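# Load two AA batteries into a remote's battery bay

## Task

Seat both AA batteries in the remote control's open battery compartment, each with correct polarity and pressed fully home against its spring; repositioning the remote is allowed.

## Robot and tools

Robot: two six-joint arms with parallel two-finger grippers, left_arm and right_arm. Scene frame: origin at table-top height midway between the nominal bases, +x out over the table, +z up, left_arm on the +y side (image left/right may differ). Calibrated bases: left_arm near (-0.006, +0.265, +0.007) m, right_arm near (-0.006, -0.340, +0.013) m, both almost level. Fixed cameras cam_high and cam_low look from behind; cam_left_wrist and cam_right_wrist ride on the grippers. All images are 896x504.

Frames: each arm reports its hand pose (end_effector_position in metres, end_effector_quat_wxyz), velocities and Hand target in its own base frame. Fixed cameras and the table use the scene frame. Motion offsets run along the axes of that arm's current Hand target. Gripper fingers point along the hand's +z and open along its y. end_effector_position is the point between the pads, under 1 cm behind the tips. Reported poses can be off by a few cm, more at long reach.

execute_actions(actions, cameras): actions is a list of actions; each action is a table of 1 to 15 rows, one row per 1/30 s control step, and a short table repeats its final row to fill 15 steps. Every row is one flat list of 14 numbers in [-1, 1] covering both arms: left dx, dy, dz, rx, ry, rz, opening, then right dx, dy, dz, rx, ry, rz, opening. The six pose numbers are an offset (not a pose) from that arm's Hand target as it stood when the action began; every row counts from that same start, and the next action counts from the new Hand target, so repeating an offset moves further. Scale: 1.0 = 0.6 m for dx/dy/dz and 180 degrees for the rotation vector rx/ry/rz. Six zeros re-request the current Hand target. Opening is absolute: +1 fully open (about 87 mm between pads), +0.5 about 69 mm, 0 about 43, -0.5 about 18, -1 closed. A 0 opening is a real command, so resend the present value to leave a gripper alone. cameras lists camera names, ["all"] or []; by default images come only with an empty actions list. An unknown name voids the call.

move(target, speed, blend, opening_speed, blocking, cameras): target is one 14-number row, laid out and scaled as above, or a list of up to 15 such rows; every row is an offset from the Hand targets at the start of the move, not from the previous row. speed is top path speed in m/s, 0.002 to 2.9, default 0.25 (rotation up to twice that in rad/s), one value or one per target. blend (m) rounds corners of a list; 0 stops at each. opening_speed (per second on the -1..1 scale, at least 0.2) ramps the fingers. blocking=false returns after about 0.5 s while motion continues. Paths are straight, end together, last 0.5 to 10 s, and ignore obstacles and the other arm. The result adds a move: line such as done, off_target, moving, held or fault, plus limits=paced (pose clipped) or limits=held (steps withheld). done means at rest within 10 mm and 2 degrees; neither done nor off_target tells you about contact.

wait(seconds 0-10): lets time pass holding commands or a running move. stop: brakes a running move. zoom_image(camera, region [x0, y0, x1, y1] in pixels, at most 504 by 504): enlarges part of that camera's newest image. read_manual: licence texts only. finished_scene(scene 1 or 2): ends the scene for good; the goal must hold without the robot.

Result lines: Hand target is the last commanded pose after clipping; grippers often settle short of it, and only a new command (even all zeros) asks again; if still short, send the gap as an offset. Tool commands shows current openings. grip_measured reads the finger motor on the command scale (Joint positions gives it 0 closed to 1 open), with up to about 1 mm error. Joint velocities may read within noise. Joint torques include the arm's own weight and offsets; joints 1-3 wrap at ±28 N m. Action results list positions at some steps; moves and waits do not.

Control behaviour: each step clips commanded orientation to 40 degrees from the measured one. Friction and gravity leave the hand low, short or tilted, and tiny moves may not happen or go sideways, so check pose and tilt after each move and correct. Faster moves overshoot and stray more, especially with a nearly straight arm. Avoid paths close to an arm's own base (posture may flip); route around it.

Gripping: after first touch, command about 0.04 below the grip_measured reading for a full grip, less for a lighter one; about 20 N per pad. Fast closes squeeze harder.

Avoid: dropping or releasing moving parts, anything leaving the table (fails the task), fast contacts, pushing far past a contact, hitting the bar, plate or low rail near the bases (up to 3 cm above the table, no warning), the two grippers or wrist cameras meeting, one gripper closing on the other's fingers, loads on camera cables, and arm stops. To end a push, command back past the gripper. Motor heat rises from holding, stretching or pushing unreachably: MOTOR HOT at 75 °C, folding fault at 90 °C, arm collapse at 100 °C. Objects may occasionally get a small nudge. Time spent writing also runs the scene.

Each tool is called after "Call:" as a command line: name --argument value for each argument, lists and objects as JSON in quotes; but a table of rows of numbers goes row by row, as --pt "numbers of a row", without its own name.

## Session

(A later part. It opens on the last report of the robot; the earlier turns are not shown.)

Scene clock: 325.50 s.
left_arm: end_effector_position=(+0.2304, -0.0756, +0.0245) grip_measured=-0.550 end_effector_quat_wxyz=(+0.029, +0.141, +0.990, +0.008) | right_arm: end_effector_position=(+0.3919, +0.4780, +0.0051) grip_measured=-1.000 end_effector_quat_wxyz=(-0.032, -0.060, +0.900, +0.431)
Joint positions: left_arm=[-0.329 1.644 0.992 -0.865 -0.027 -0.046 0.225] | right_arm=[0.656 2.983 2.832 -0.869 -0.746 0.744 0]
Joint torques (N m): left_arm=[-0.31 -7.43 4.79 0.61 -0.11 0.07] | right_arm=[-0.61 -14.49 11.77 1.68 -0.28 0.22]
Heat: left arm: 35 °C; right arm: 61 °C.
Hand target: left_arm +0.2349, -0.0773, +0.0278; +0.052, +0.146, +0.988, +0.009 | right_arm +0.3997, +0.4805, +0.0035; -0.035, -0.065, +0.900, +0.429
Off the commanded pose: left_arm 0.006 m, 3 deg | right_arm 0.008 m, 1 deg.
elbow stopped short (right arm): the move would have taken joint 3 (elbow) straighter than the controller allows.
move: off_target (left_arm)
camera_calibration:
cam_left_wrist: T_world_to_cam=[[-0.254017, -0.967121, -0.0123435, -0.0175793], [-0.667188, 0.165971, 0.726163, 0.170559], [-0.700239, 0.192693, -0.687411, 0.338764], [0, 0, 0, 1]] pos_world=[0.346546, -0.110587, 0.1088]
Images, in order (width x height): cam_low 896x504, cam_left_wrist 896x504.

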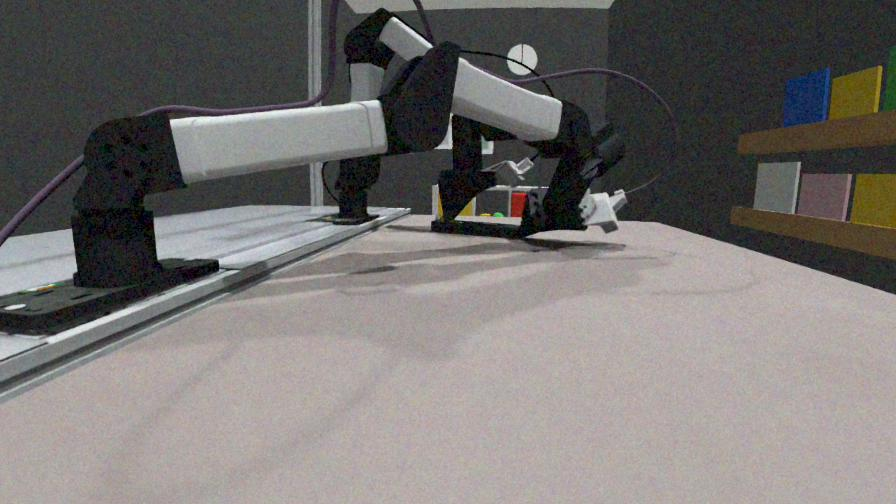

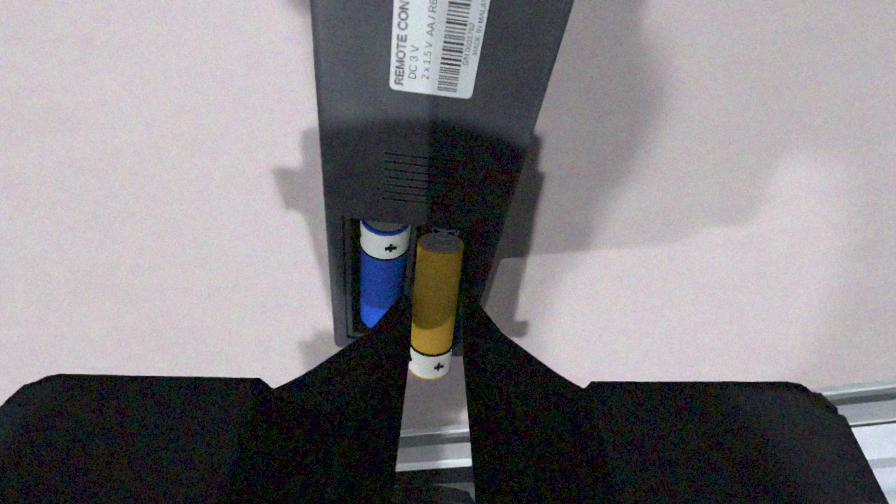

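Call:
move --pt "-0.005 -0.004 0.004 0 -0.03 0 -0.55 -0.01 0 0 0 0 0 -1" --pt "-0.005 -0.004 0.004 0 -0.03 0 -0.85 -0.01 0 0 0 0 0 -1" --speed 0.08 --opening_speed 0.4 --cameras '[]'

Call:
move --target '[-0.07,0,-0.01,0,0,0,-0.85,0.055,0,0.035,0,0,0,-1]' --speed 0.1 --cameras '["cam_low","cam_left_wrist"]'

Call:
zoom_image --camera "cam_low" --region '[420, 205, 500, 240]'

Call:
zoom_image --camera "cam_left_wrist" --region '[340, 150, 560, 370]'

Scene clock: 327.77 s.
left_arm: end_effector_position=(+0.2326, -0.0769, +0.0249) grip_measured=-0.642 end_effector_quat_wxyz=(+0.077, +0.145, +0.986, +0.005) | right_arm: end_effector_position=(+0.3963, +0.4792, +0.0070) grip_measured=-1.000 end_effector_quat_wxyz=(-0.026, -0.056, +0.898, +0.436)
Joint positions: left_arm=[-0.34 1.56 0.913 -0.774 -0.04 -0.046 0.179] | right_arm=[0.652 2.983 2.832 -0.848 -0.746 0.757 0]
Joint torques (N m): left_arm=[-0.34 -6.26 4.67 0.9 -0.06 -0.02] | right_arm=[-0.73 -14.19 11.81 1.77 -0.25 0.22]
Heat: left arm: 34 °C; right arm: 61 °C.
Hand target: left_arm +0.2373, -0.0805, +0.0256; +0.098, +0.147, +0.984, +0.002 | right_arm +0.4056, +0.4814, +0.0035; -0.035, -0.065, +0.900, +0.429
Off the commanded pose: left_arm 0.006 m, 2 deg | right_arm 0.010 m, 2 deg.
elbow stopped short (right arm): the move would have taken joint 3 (elbow) straighter than the controller allows.
move: done; target 2's new opening was sent with left_arm's hand 0.007 m and 3 deg from that target
No camera images: "cameras" was empty.

Scene clock: 329.00 s.
left_arm: end_effector_position=(+0.2429, -0.0805, +0.0353) grip_measured=-0.650 end_effector_quat_wxyz=(+0.046, +0.146, +0.988, +0.011) | right_arm: end_effector_position=(+0.3942, +0.4851, +0.0023) grip_measured=-1.000 end_effector_quat_wxyz=(-0.020, -0.063, +0.890, +0.451)
Joint positions: left_arm=[-0.34 1.645 1.043 -0.882 -0.04 -0.046 0.175] | right_arm=[0.659 2.911 2.646 -0.694 -0.76 0.769 0]
Joint torques (N m): left_arm=[0.06 -4.29 10.61 1.16 -0.06 0.04] | right_arm=[3.84 -17.5 4.9 1.2 -0.04 0.02]
Heat: left arm: 34 °C; right arm: 61 °C.
Hand target: left_arm +0.2756, -0.0925, +0.0396; +0.098, +0.147, +0.984, +0.002 | right_arm +0.3705, +0.4927, -0.0095; -0.035, -0.065, +0.900, +0.429
Off the commanded pose: left_arm 0.035 m, 6 deg | right_arm 0.028 m, 3 deg.
move: off_target (left_arm, right_arm)
camera_calibration:
cam_left_wrist: T_world_to_cam=[[-0.263284, -0.964465, -0.0220948, -0.0162852], [-0.690423, 0.17238, 0.702567, 0.178803], [-0.673793, 0.20023, -0.711274, 0.350944], [0, 0, 0, 1]] pos_world=[0.355626, -0.116798, 0.123637]
Images, in order (width x height): cam_low 896x504, cam_left_wrist 896x504.

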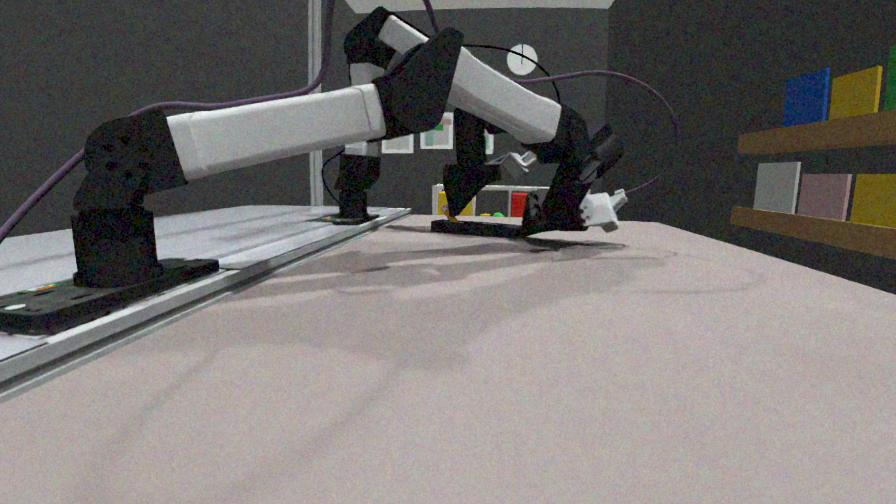

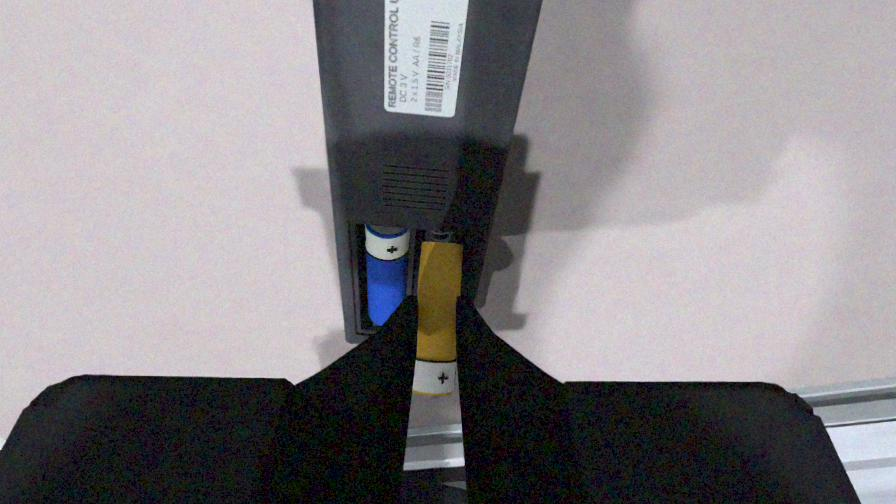

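Scaled by 6.300 from the camera's 896x504 image, which has a finer 1280x720 frame.

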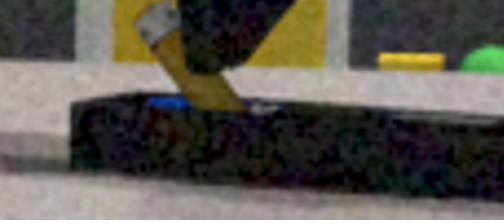

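Scaled by 2.291 from the camera's 896x504 image, which has a finer 1280x720 frame.

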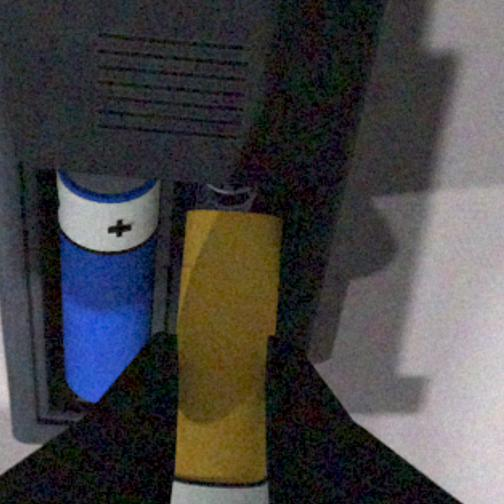

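Call:
move --target '[-0.025,0,0.05,0,0,0,-0.85,0.02,0,0.01,0,0,0,-1]' --speed 0.08 --cameras '["cam_low","cam_left_wrist"]'

Call:
zoom_image --camera "cam_low" --region '[420, 205, 500, 240]'

Call:
zoom_image --camera "cam_left_wrist" --region '[340, 150, 560, 370]'

Scene clock: 330.20 s.
left_arm: end_effector_position=(+0.2684, -0.0895, +0.0244) grip_measured=-0.850 end_effector_quat_wxyz=(+0.062, +0.146, +0.987, +0.008) | right_arm: end_effector_position=(+0.3809, +0.4928, +0.0029) grip_measured=-1.000 end_effector_quat_wxyz=(-0.016, -0.068, +0.885, +0.460)
Joint positions: left_arm=[-0.34 1.73 1.094 -0.816 -0.04 -0.043 0.075] | right_arm=[0.682 2.811 2.432 -0.538 -0.759 0.797 0]
Joint torques (N m): left_arm=[0.53 -2.7 7.32 1.56 -0.04 0.09] | right_arm=[3.41 -17.11 4.75 1.08 0.07 0.07]
Heat: left arm: 34 °C; right arm: 62 °C.
Hand target: left_arm +0.2953, -0.0975, +0.0130; +0.098, +0.147, +0.984, +0.002 | right_arm +0.3578, +0.4956, -0.0131; -0.035, -0.065, +0.900, +0.429
Off the commanded pose: left_arm 0.030 m, 4 deg | right_arm 0.028 m, 5 deg.
move: off_target (left_arm, right_arm)
camera_calibration:
cam_left_wrist: T_world_to_cam=[[-0.264837, -0.964085, -0.0200507, -0.0180502], [-0.710659, 0.181081, 0.679834, 0.212463], [-0.651786, 0.194294, -0.733092, 0.356235], [0, 0, 0, 1]] pos_world=[0.378398, -0.12509, 0.116352]
Images, in order (width x height): cam_low 896x504, cam_left_wrist 896x504.

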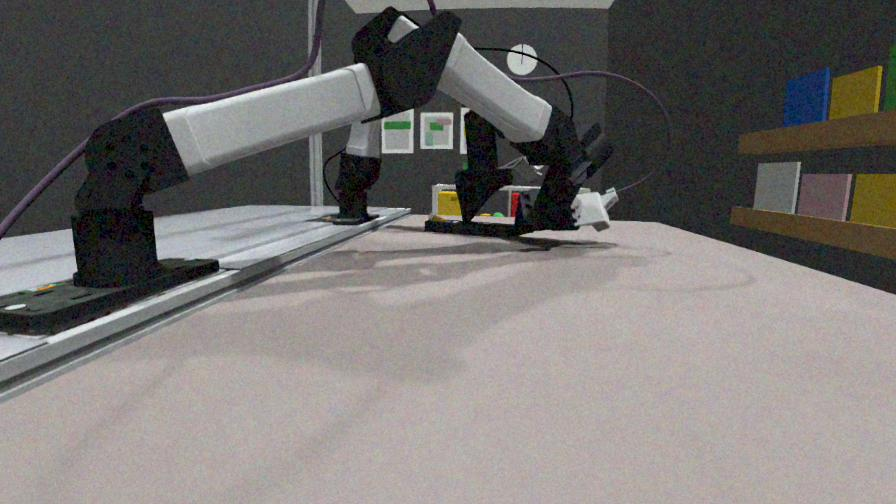

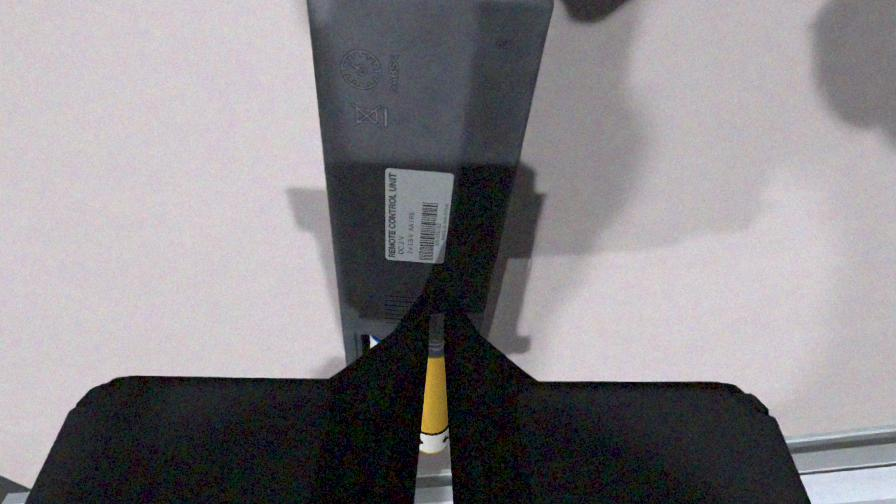

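Scaled by 6.300 from the camera's 896x504 image, which has a finer 1280x720 frame.

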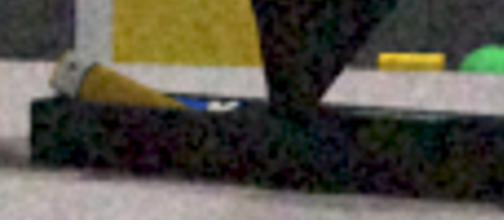

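Scaled by 2.291 from the camera's 896x504 image, which has a finer 1280x720 frame.

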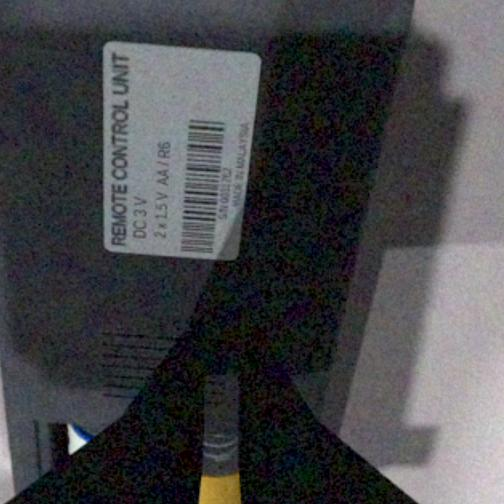

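Call:
move --pt "0.012 0 -0.09 0 0 0 -0.85 0.0 0 0 0 0 0 -1" --pt "0.16 0 -0.12 0 -0.02 0 -0.75 -0.05 0 0 0 0 0 -1" --speed 0.15 --cameras '["cam_low","cam_left_wrist"]'

Call:
zoom_image --camera "cam_low" --region '[410, 195, 500, 240]'

Call:
zoom_image --camera "cam_left_wrist" --region '[300, 120, 580, 400]'

Scene clock: 333.47 s.
left_arm: end_effector_position=(+0.1947, -0.0687, +0.0658) grip_measured=-0.750 end_effector_quat_wxyz=(+0.128, +0.147, +0.981, -0.006) | right_arm: end_effector_position=(+0.3824, +0.5067, +0.0049) grip_measured=-1.000 end_effector_quat_wxyz=(-0.024, -0.070, +0.887, +0.457)
Joint positions: left_arm=[-0.363 1.248 0.824 -0.894 -0.042 -0.06 0.125] | right_arm=[0.698 3.001 2.826 -0.753 -0.756 0.805 0]
Joint torques (N m): left_arm=[-0.31 -3.97 5.6 0.66 -0.11 -0.08] | right_arm=[-0.9 -13.63 11.44 1.19 0.01 0.01]
Heat: left arm: 34 °C; right arm: 61 °C.
Hand target: left_arm +0.1914, -0.0680, +0.0651; +0.129, +0.147, +0.981, -0.003 | right_arm +0.3875, +0.4999, -0.0134; -0.035, -0.065, +0.900, +0.429
Off the commanded pose: left_arm 0.004 m, 0 deg | right_arm 0.020 m, 4 deg.
move: off_target (right_arm)
camera_calibration:
cam_left_wrist: T_world_to_cam=[[-0.269141, -0.963063, -0.00857753, -0.0165775], [-0.788966, 0.215362, 0.575459, 0.1527], [-0.552356, 0.161647, -0.817786, 0.318559], [0, 0, 0, 1]] pos_world=[0.291971, -0.100345, 0.172498]
Images, in order (width x height): cam_low 896x504, cam_left_wrist 896x504.

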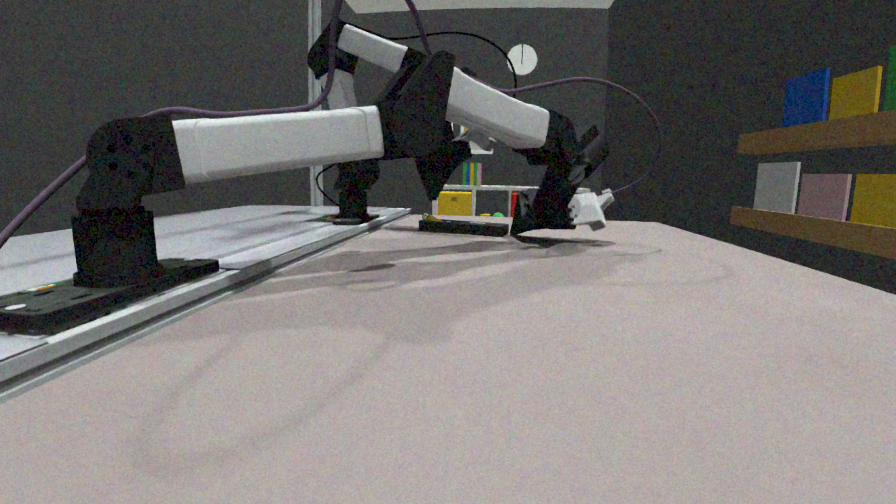

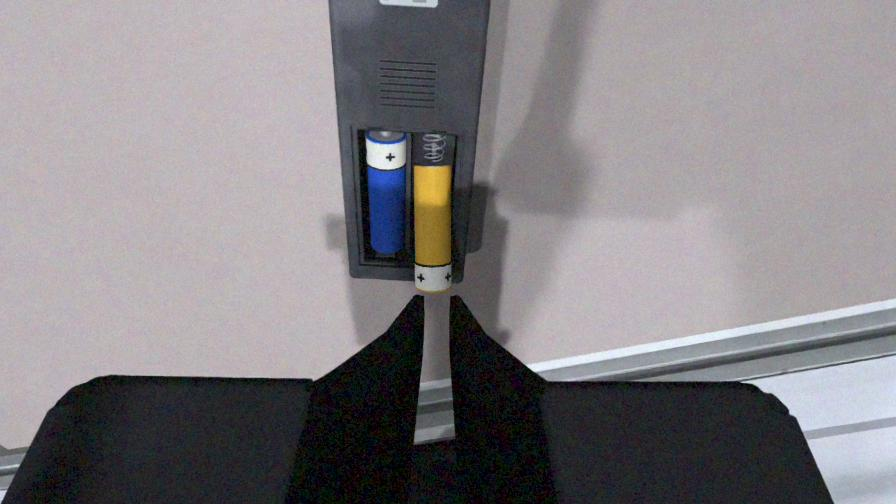

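Scaled by 5.600 from the camera's 896x504 image, which has a finer 1280x720 frame.

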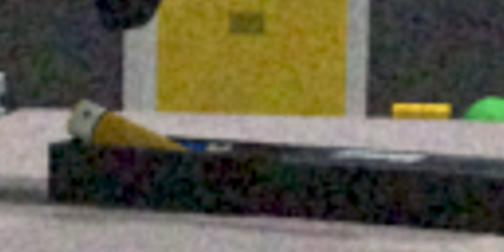

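Scaled by 1.800 from the camera's 896x504 image, which has a finer 1280x720 frame.

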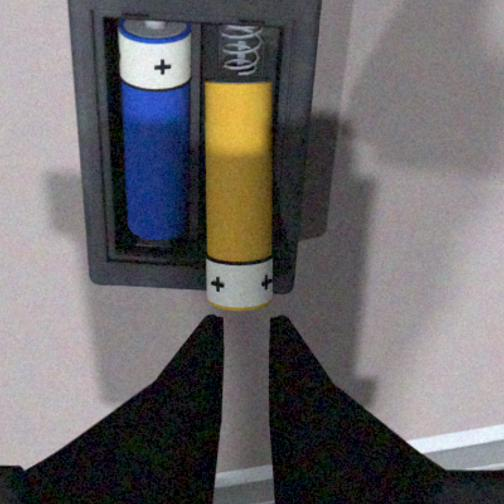

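Call:
move --target '[0.03,0.003,0.05,0,0,0,-0.85,0.0,0,0.02,0,0,0,-1]' --speed 0.1 --cameras '["cam_low","cam_left_wrist","cam_high"]'

Call:
zoom_image --camera "cam_low" --region '[410, 195, 500, 240]'

Call:
zoom_image --camera "cam_left_wrist" --region '[300, 120, 580, 400]'

Scene clock: 334.67 s.
left_arm: end_effector_position=(+0.1780, -0.0618, +0.0354) grip_measured=-0.850 end_effector_quat_wxyz=(+0.114, +0.148, +0.982, -0.001) | right_arm: end_effector_position=(+0.3834, +0.5078, +0.0042) grip_measured=-1.000 end_effector_quat_wxyz=(-0.025, -0.065, +0.886, +0.458)
Joint positions: left_arm=[-0.363 1.233 0.692 -0.806 -0.045 -0.06 0.075] | right_arm=[0.698 3.013 2.844 -0.753 -0.756 0.818 0]
Joint torques (N m): left_arm=[0.51 -3.14 4.56 1.11 -0.07 0.04] | right_arm=[0.46 -12.78 10.71 1.61 0.1 0.1]
Heat: left arm: 34 °C; right arm: 61 °C.
Hand target: left_arm +0.1829, -0.0624, +0.0316; +0.129, +0.147, +0.981, -0.003 | right_arm +0.3861, +0.5092, -0.0209; -0.035, -0.065, +0.900, +0.429
Off the commanded pose: left_arm 0.006 m, 2 deg | right_arm 0.025 m, 4 deg.
elbow stopped short (right arm): the move would have taken joint 3 (elbow) straighter than the controller allows.
move: off_target (right_arm)
camera_calibration:
cam_left_wrist: T_world_to_cam=[[-0.269031, -0.963025, -0.0142898, -0.0144773], [-0.773557, 0.207215, 0.598892, 0.151381], [-0.573787, 0.172174, -0.800703, 0.287202], [0, 0, 0, 1]] pos_world=[0.278, -0.0947591, 0.139095]
Images, in order (width x height): cam_high 896x504, cam_low 896x504, cam_left_wrist 896x504.

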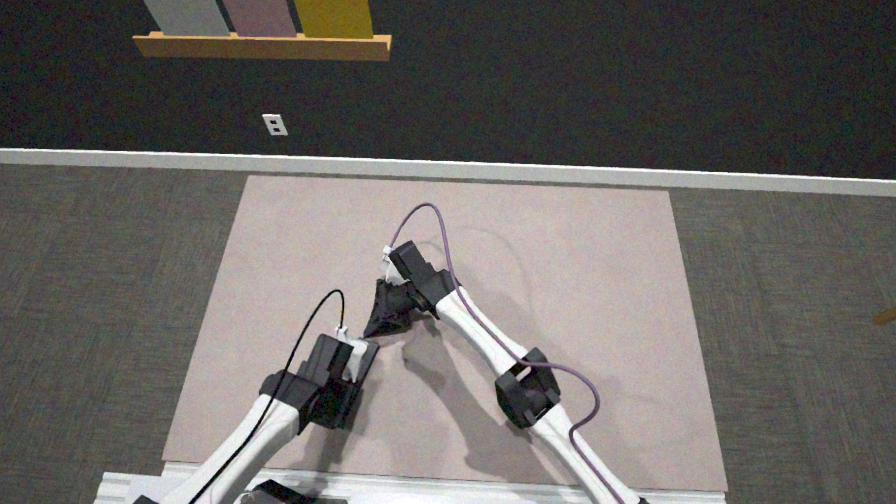

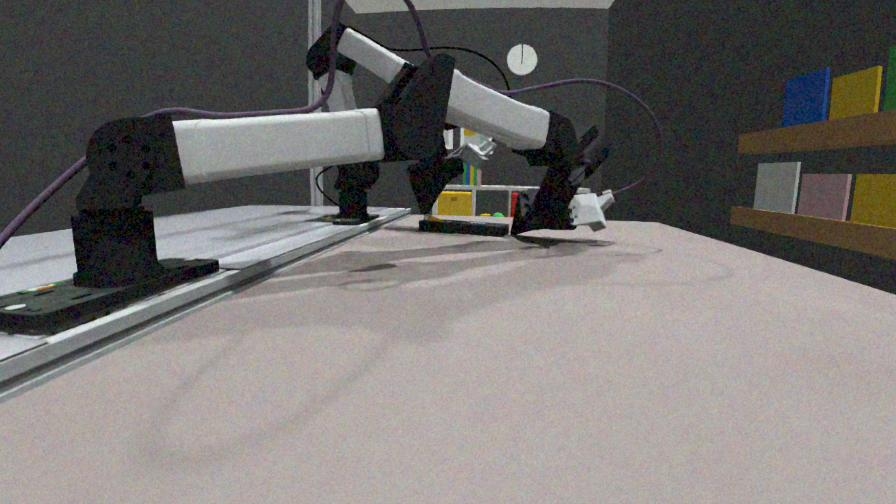

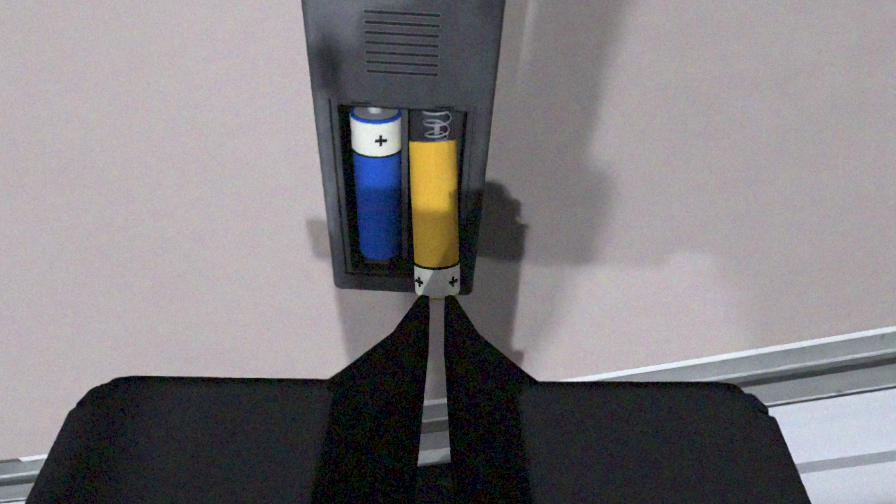

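Scaled by 5.600 from the camera's 896x504 image, which has a finer 1280x720 frame.

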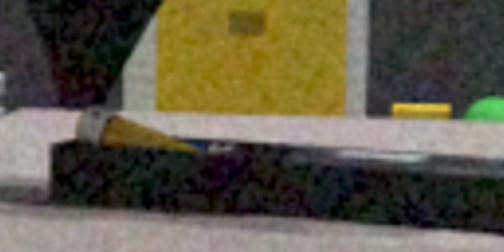

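Scaled by 1.800 from the camera's 896x504 image, which has a finer 1280x720 frame.

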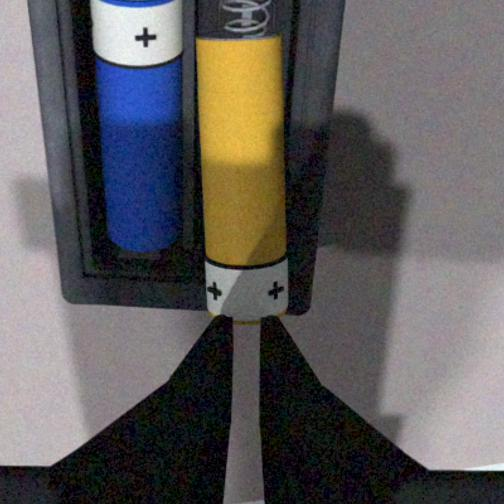

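Call:
move --target '[-0.079,0,0.03,0,0,0,-0.85,0.04,0.02,-0.005,0,0,0,-1]' --speed 0.06 --cameras '["cam_low","cam_left_wrist"]'

Call:
zoom_image --camera "cam_low" --region '[410, 195, 500, 240]'

Call:
zoom_image --camera "cam_left_wrist" --region '[300, 120, 580, 400]'

Scene clock: 336.10 s.
left_arm: end_effector_position=(+0.2080, -0.0702, +0.0231) grip_measured=-0.850 end_effector_quat_wxyz=(+0.096, +0.148, +0.984, +0.004) | right_arm: end_effector_position=(+0.3786, +0.5110, +0.0033) grip_measured=-1.000 end_effector_quat_wxyz=(-0.028, -0.068, +0.886, +0.457)
Joint positions: left_arm=[-0.352 1.426 0.784 -0.741 -0.046 -0.051 0.075] | right_arm=[0.707 3.013 2.842 -0.752 -0.756 0.818 0]
Joint torques (N m): left_arm=[0.81 -2.47 9.2 1.17 -0.03 0.11] | right_arm=[2.47 -18.03 5.09 1.01 0.08 -0.11]
Heat: left arm: 33 °C; right arm: 61 °C.
Hand target: left_arm +0.2312, -0.0768, +0.0263; +0.129, +0.147, +0.981, -0.003 | right_arm +0.3617, +0.5108, -0.0094; -0.035, -0.065, +0.900, +0.429
Off the commanded pose: left_arm 0.024 m, 4 deg | right_arm 0.021 m, 4 deg.
move: off_target (left_arm, right_arm)
camera_calibration:
cam_left_wrist: T_world_to_cam=[[-0.267888, -0.963247, -0.0197803, -0.0148189], [-0.752906, 0.196492, 0.628111, 0.178056], [-0.601139, 0.183156, -0.777873, 0.302002], [0, 0, 0, 1]] pos_world=[0.311634, -0.104574, 0.122787]
Images, in order (width x height): cam_low 896x504, cam_left_wrist 896x504.

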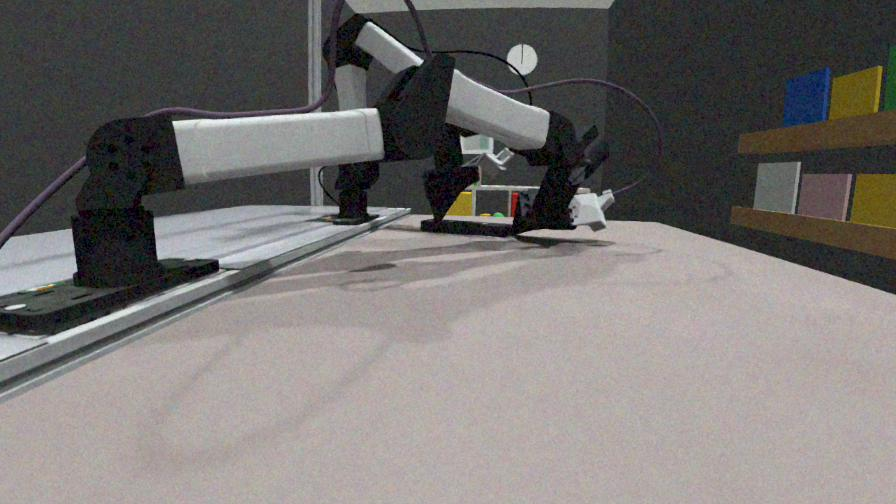

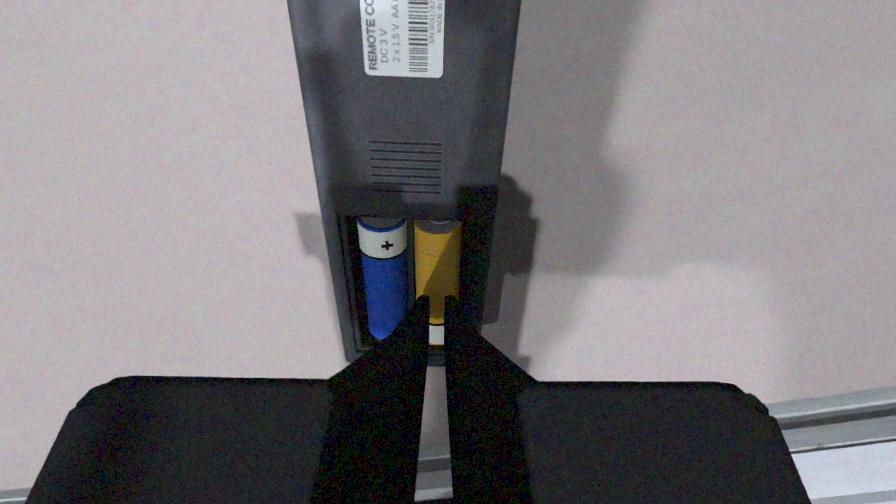

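Scaled by 5.600 from the camera's 896x504 image, which has a finer 1280x720 frame.

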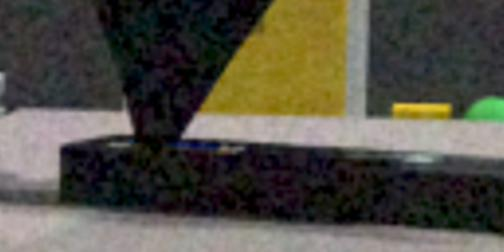

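Scaled by 1.800 from the camera's 896x504 image, which has a finer 1280x720 frame.

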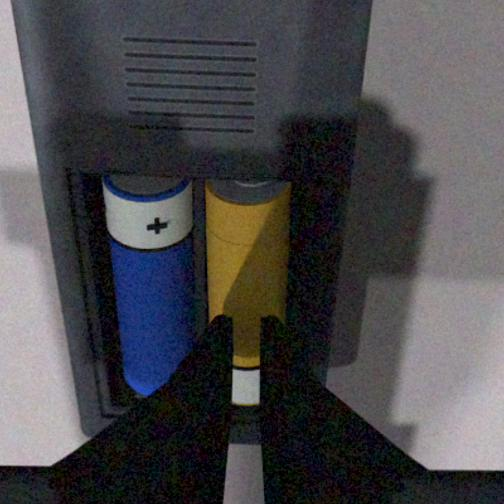

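Call:
move --pt "0.03 0 -0.03 0 0 0 -0.85 -0.03 0 0 0 0 0 -1" --pt "0.04 0 -0.1 0 0 0 -0.95 -0.03 0 0 0 0 0 -1" --speed 0.1 --cameras '["cam_low","cam_left_wrist"]'

Call:
zoom_image --camera "cam_low" --region '[410, 195, 500, 240]'

Call:
zoom_image --camera "cam_left_wrist" --region '[320, 130, 520, 330]'

Scene clock: 338.67 s.
left_arm: end_effector_position=(+0.1856, -0.0627, +0.0659) grip_measured=-0.949 end_effector_quat_wxyz=(+0.108, +0.148, +0.983, +0.001) | right_arm: end_effector_position=(+0.3791, +0.5115, +0.0044) grip_measured=-1.000 end_effector_quat_wxyz=(-0.029, -0.064, +0.886, +0.458)
Joint positions: left_arm=[-0.356 1.248 0.827 -0.939 -0.046 -0.052 0.025] | right_arm=[0.707 3.013 2.844 -0.752 -0.755 0.828 0]
Joint torques (N m): left_arm=[-0.28 -4 10.1 0.52 -0.07 -0.08] | right_arm=[0.9 -14.6 10.74 1.42 0.14 0.12]
Heat: left arm: 33 °C; right arm: 60 °C.
Hand target: left_arm +0.1939, -0.0673, +0.0781; +0.129, +0.147, +0.981, -0.003 | right_arm +0.3795, +0.5135, -0.0095; -0.035, -0.065, +0.900, +0.429
Off the commanded pose: left_arm 0.015 m, 3 deg | right_arm 0.014 m, 4 deg.
elbow stopped short (right arm): the move would have taken joint 3 (elbow) straighter than the controller allows.
move: off_target (left_arm, right_arm); target 2's new opening was sent with left_arm's hand 0.015 m and 2 deg from that target
camera_calibration:
cam_left_wrist: T_world_to_cam=[[-0.268585, -0.9631, -0.0173212, -0.0127668], [-0.766801, 0.20289, 0.608976, 0.137032], [-0.582991, 0.176844, -0.792999, 0.317611], [0, 0, 0, 1]] pos_world=[0.286811, -0.0962655, 0.168195]
Images, in order (width x height): cam_low 896x504, cam_left_wrist 896x504.

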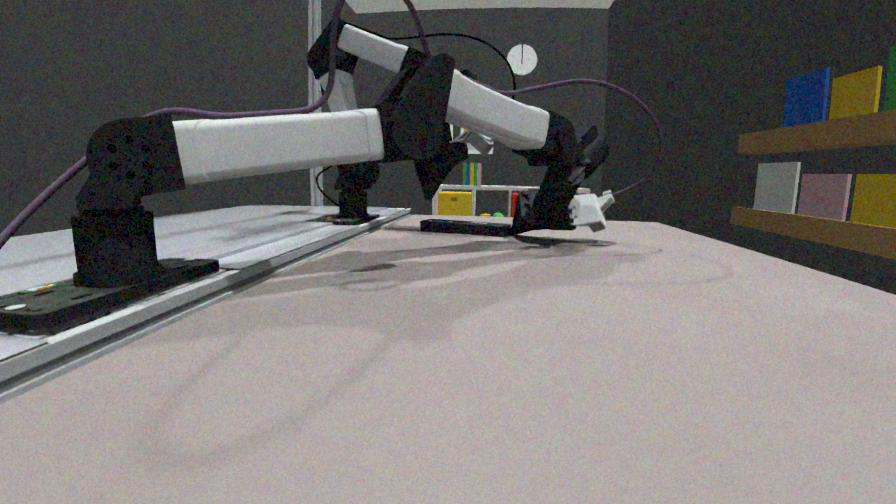

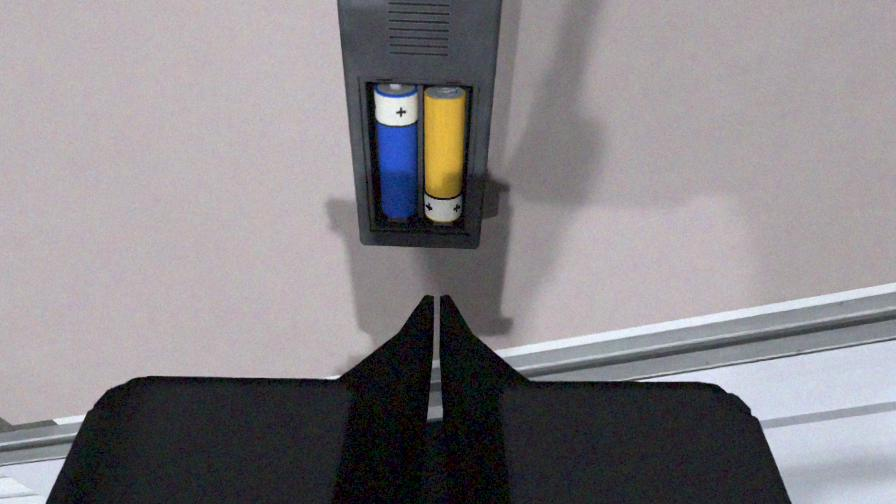

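Scaled by 5.600 from the camera's 896x504 image, which has a finer 1280x720 frame.

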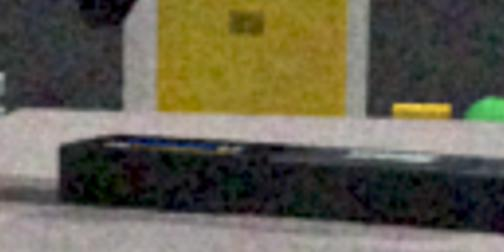

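Scaled by 2.520 from the camera's 896x504 image, which has a finer 1280x720 frame.

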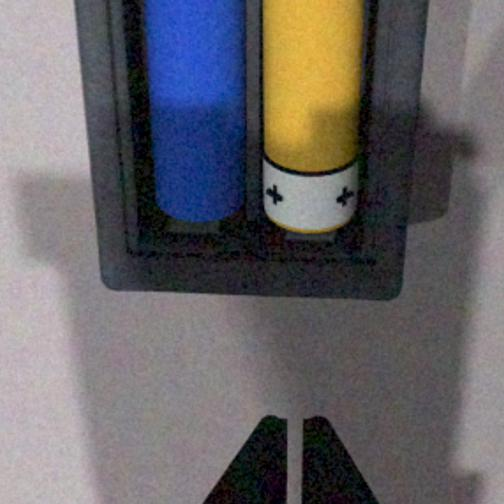

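Call:
move --pt "0.0 0 0.085 0 0 0 -1 0 0 0 0 0 0 -1" --pt "0.004 0 0.11 0 0 0 -1 0 0 0 0 0 0 -1" --pt "0.0 0 -0.03 0 0 0 -1 0 0 0 0 0 0 -1" --speed '[0.12,0.05,0.12]' --cameras '["cam_low","cam_left_wrist"]'

Call:
zoom_image --camera "cam_low" --region '[410, 195, 500, 240]'

Call:
zoom_image --camera "cam_left_wrist" --region '[320, 70, 520, 270]'

Scene clock: 341.97 s.
left_arm: end_effector_position=(+0.1823, -0.0626, +0.0835) grip_measured=-1.000 end_effector_quat_wxyz=(+0.109, +0.148, +0.983, +0.000) | right_arm: end_effector_position=(+0.3791, +0.5115, +0.0044) grip_measured=-1.000 end_effector_quat_wxyz=(-0.029, -0.064, +0.886, +0.458)
Joint positions: left_arm=[-0.36 1.221 0.88 -1.017 -0.046 -0.057 0] | right_arm=[0.707 3.013 2.844 -0.752 -0.755 0.828 0]
Joint torques (N m): left_arm=[-0.29 -3.77 10.15 0.52 -0.08 -0.08] | right_arm=[0.91 -14.61 10.73 1.42 0.14 0.12]
Heat: left arm: 33 °C; right arm: 60 °C.
Hand target: left_arm +0.1894, -0.0665, +0.0956; +0.129, +0.147, +0.981, -0.003 | right_arm +0.3795, +0.5135, -0.0095; -0.035, -0.065, +0.900, +0.429
Off the commanded pose: left_arm 0.014 m, 2 deg | right_arm 0.014 m, 4 deg.
elbow stopped short (right arm): the move would have taken joint 3 (elbow) straighter than the controller allows.
move: off_target (left_arm, right_arm)
camera_calibration:
cam_left_wrist: T_world_to_cam=[[-0.268672, -0.963096, -0.0162002, -0.0132919], [-0.767742, 0.203957, 0.607432, 0.124103], [-0.581711, 0.175637, -0.794207, 0.329376], [0, 0, 0, 1]] pos_world=[0.28331, -0.0959638, 0.185994]
Images, in order (width x height): cam_low 896x504, cam_left_wrist 896x504.

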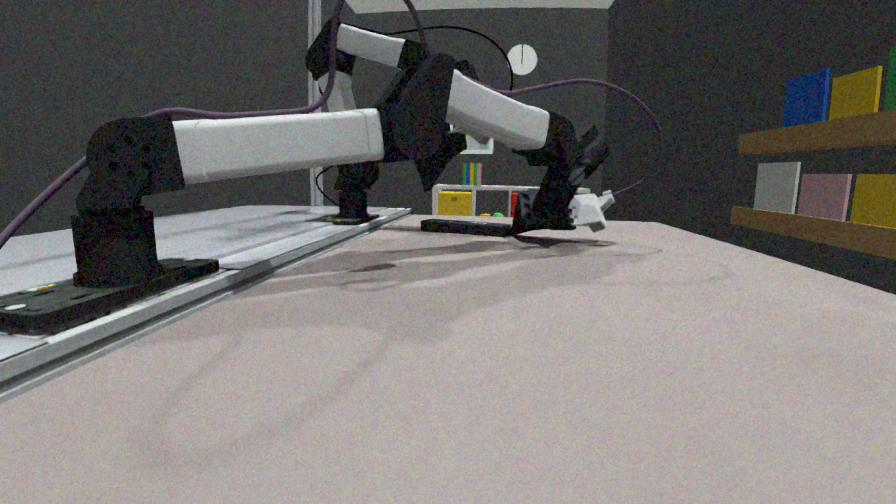

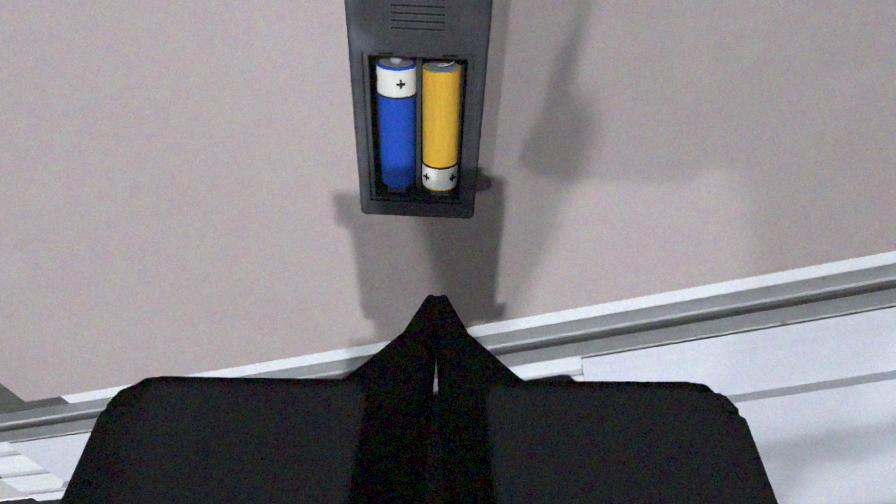

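Scaled by 5.600 from the camera's 896x504 image, which has a finer 1280x720 frame.

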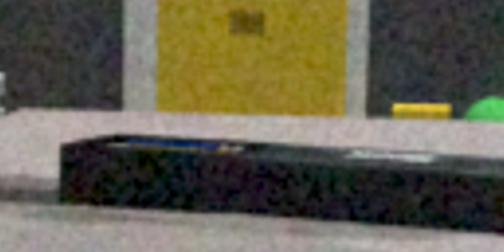

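Scaled by 2.520 from the camera's 896x504 image, which has a finer 1280x720 frame.

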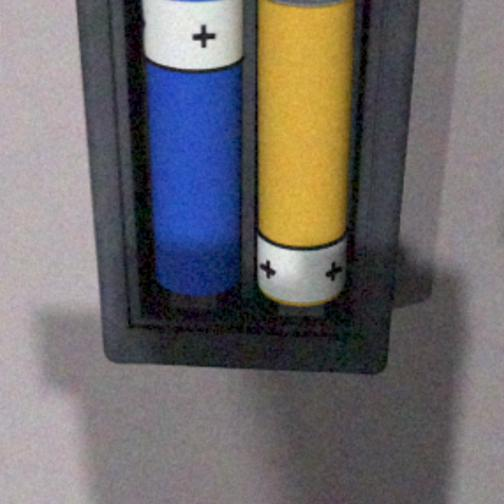

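Call:
zoom_image --camera "cam_left_wrist" --region '[360, 30, 500, 170]'

Scaled by 3.600 from the camera's 896x504 image, which has a finer 1280x720 frame.

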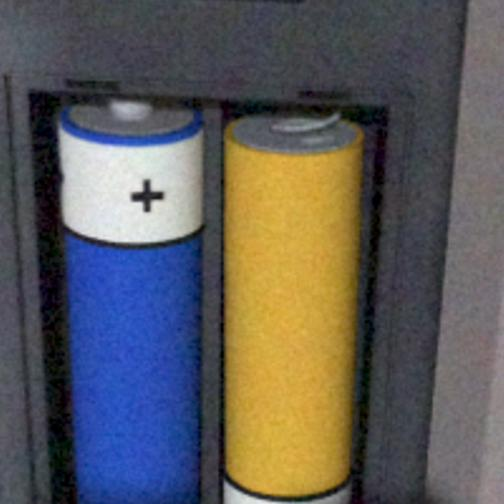

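Call:
move --pt "-0.072 0 0.115 0 0 0 -1 0 0 0 0 0 0 -1" --pt "-0.061 0 0.158 0 0 0 -1 0 0 0 0 0 0 -1" --pt "-0.07 0 0.08 0 0 0 -1 0 0 0 0 0 0 -1" --pt "0.02 0 -0.04 0 0 0 -1 0 0 0 0 0 0 -1" --speed '[0.12,0.05,0.12,0.15]' --cameras '["cam_low","cam_left_wrist"]'

Call:
zoom_image --camera "cam_low" --region '[410, 195, 500, 240]'

Call:
zoom_image --camera "cam_left_wrist" --region '[340, 20, 500, 220]'

Scene clock: 346.73 s.
left_arm: end_effector_position=(+0.1654, -0.0588, +0.1036) grip_measured=-1.000 end_effector_quat_wxyz=(+0.109, +0.148, +0.983, -0.001) | right_arm: end_effector_position=(+0.3791, +0.5115, +0.0044) grip_measured=-1.000 end_effector_quat_wxyz=(-0.029, -0.064, +0.886, +0.458)
Joint positions: left_arm=[-0.371 1.145 0.914 -1.126 -0.046 -0.068 0] | right_arm=[0.707 3.013 2.844 -0.752 -0.755 0.828 0]
Joint torques (N m): left_arm=[-0.31 -2.93 10.48 0.51 -0.1 -0.08] | right_arm=[0.9 -14.6 10.73 1.42 0.14 0.12]
Heat: left arm: 33 °C; right arm: 59 °C.
Hand target: left_arm +0.1723, -0.0620, +0.1157; +0.129, +0.147, +0.981, -0.003 | right_arm +0.3795, +0.5135, -0.0095; -0.035, -0.065, +0.900, +0.429
Off the commanded pose: left_arm 0.014 m, 2 deg | right_arm 0.014 m, 4 deg.
elbow stopped short (right arm): the move would have taken joint 3 (elbow) straighter than the controller allows.
move: off_target (left_arm, right_arm)
camera_calibration:
cam_left_wrist: T_world_to_cam=[[-0.2693, -0.962956, -0.0138757, -0.0139499], [-0.767612, 0.205924, 0.606932, 0.0982938], [-0.581592, 0.174098, -0.794632, 0.334798], [0, 0, 0, 1]] pos_world=[0.266411, -0.0919618, 0.20619]
Images, in order (width x height): cam_low 896x504, cam_left_wrist 896x504.

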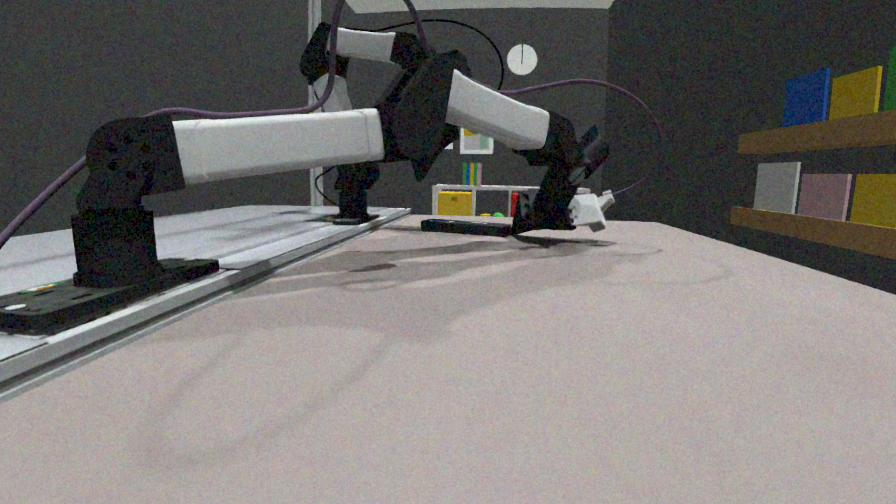

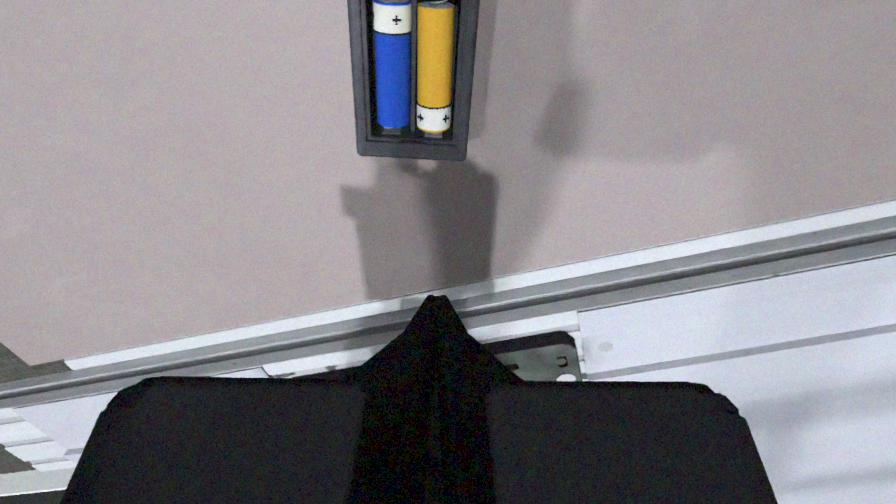

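Scaled by 5.600 from the camera's 896x504 image, which has a finer 1280x720 frame.

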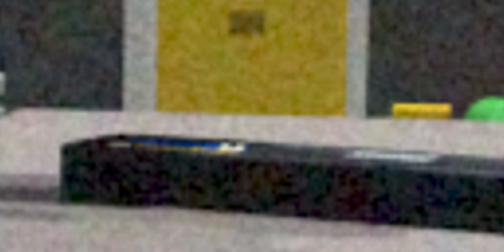

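Scaled by 2.520 from the camera's 896x504 image, which has a finer 1280x720 frame.

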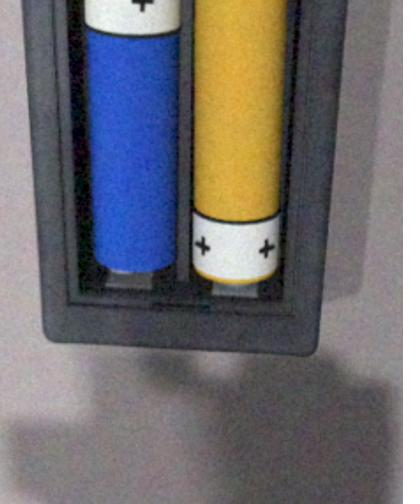

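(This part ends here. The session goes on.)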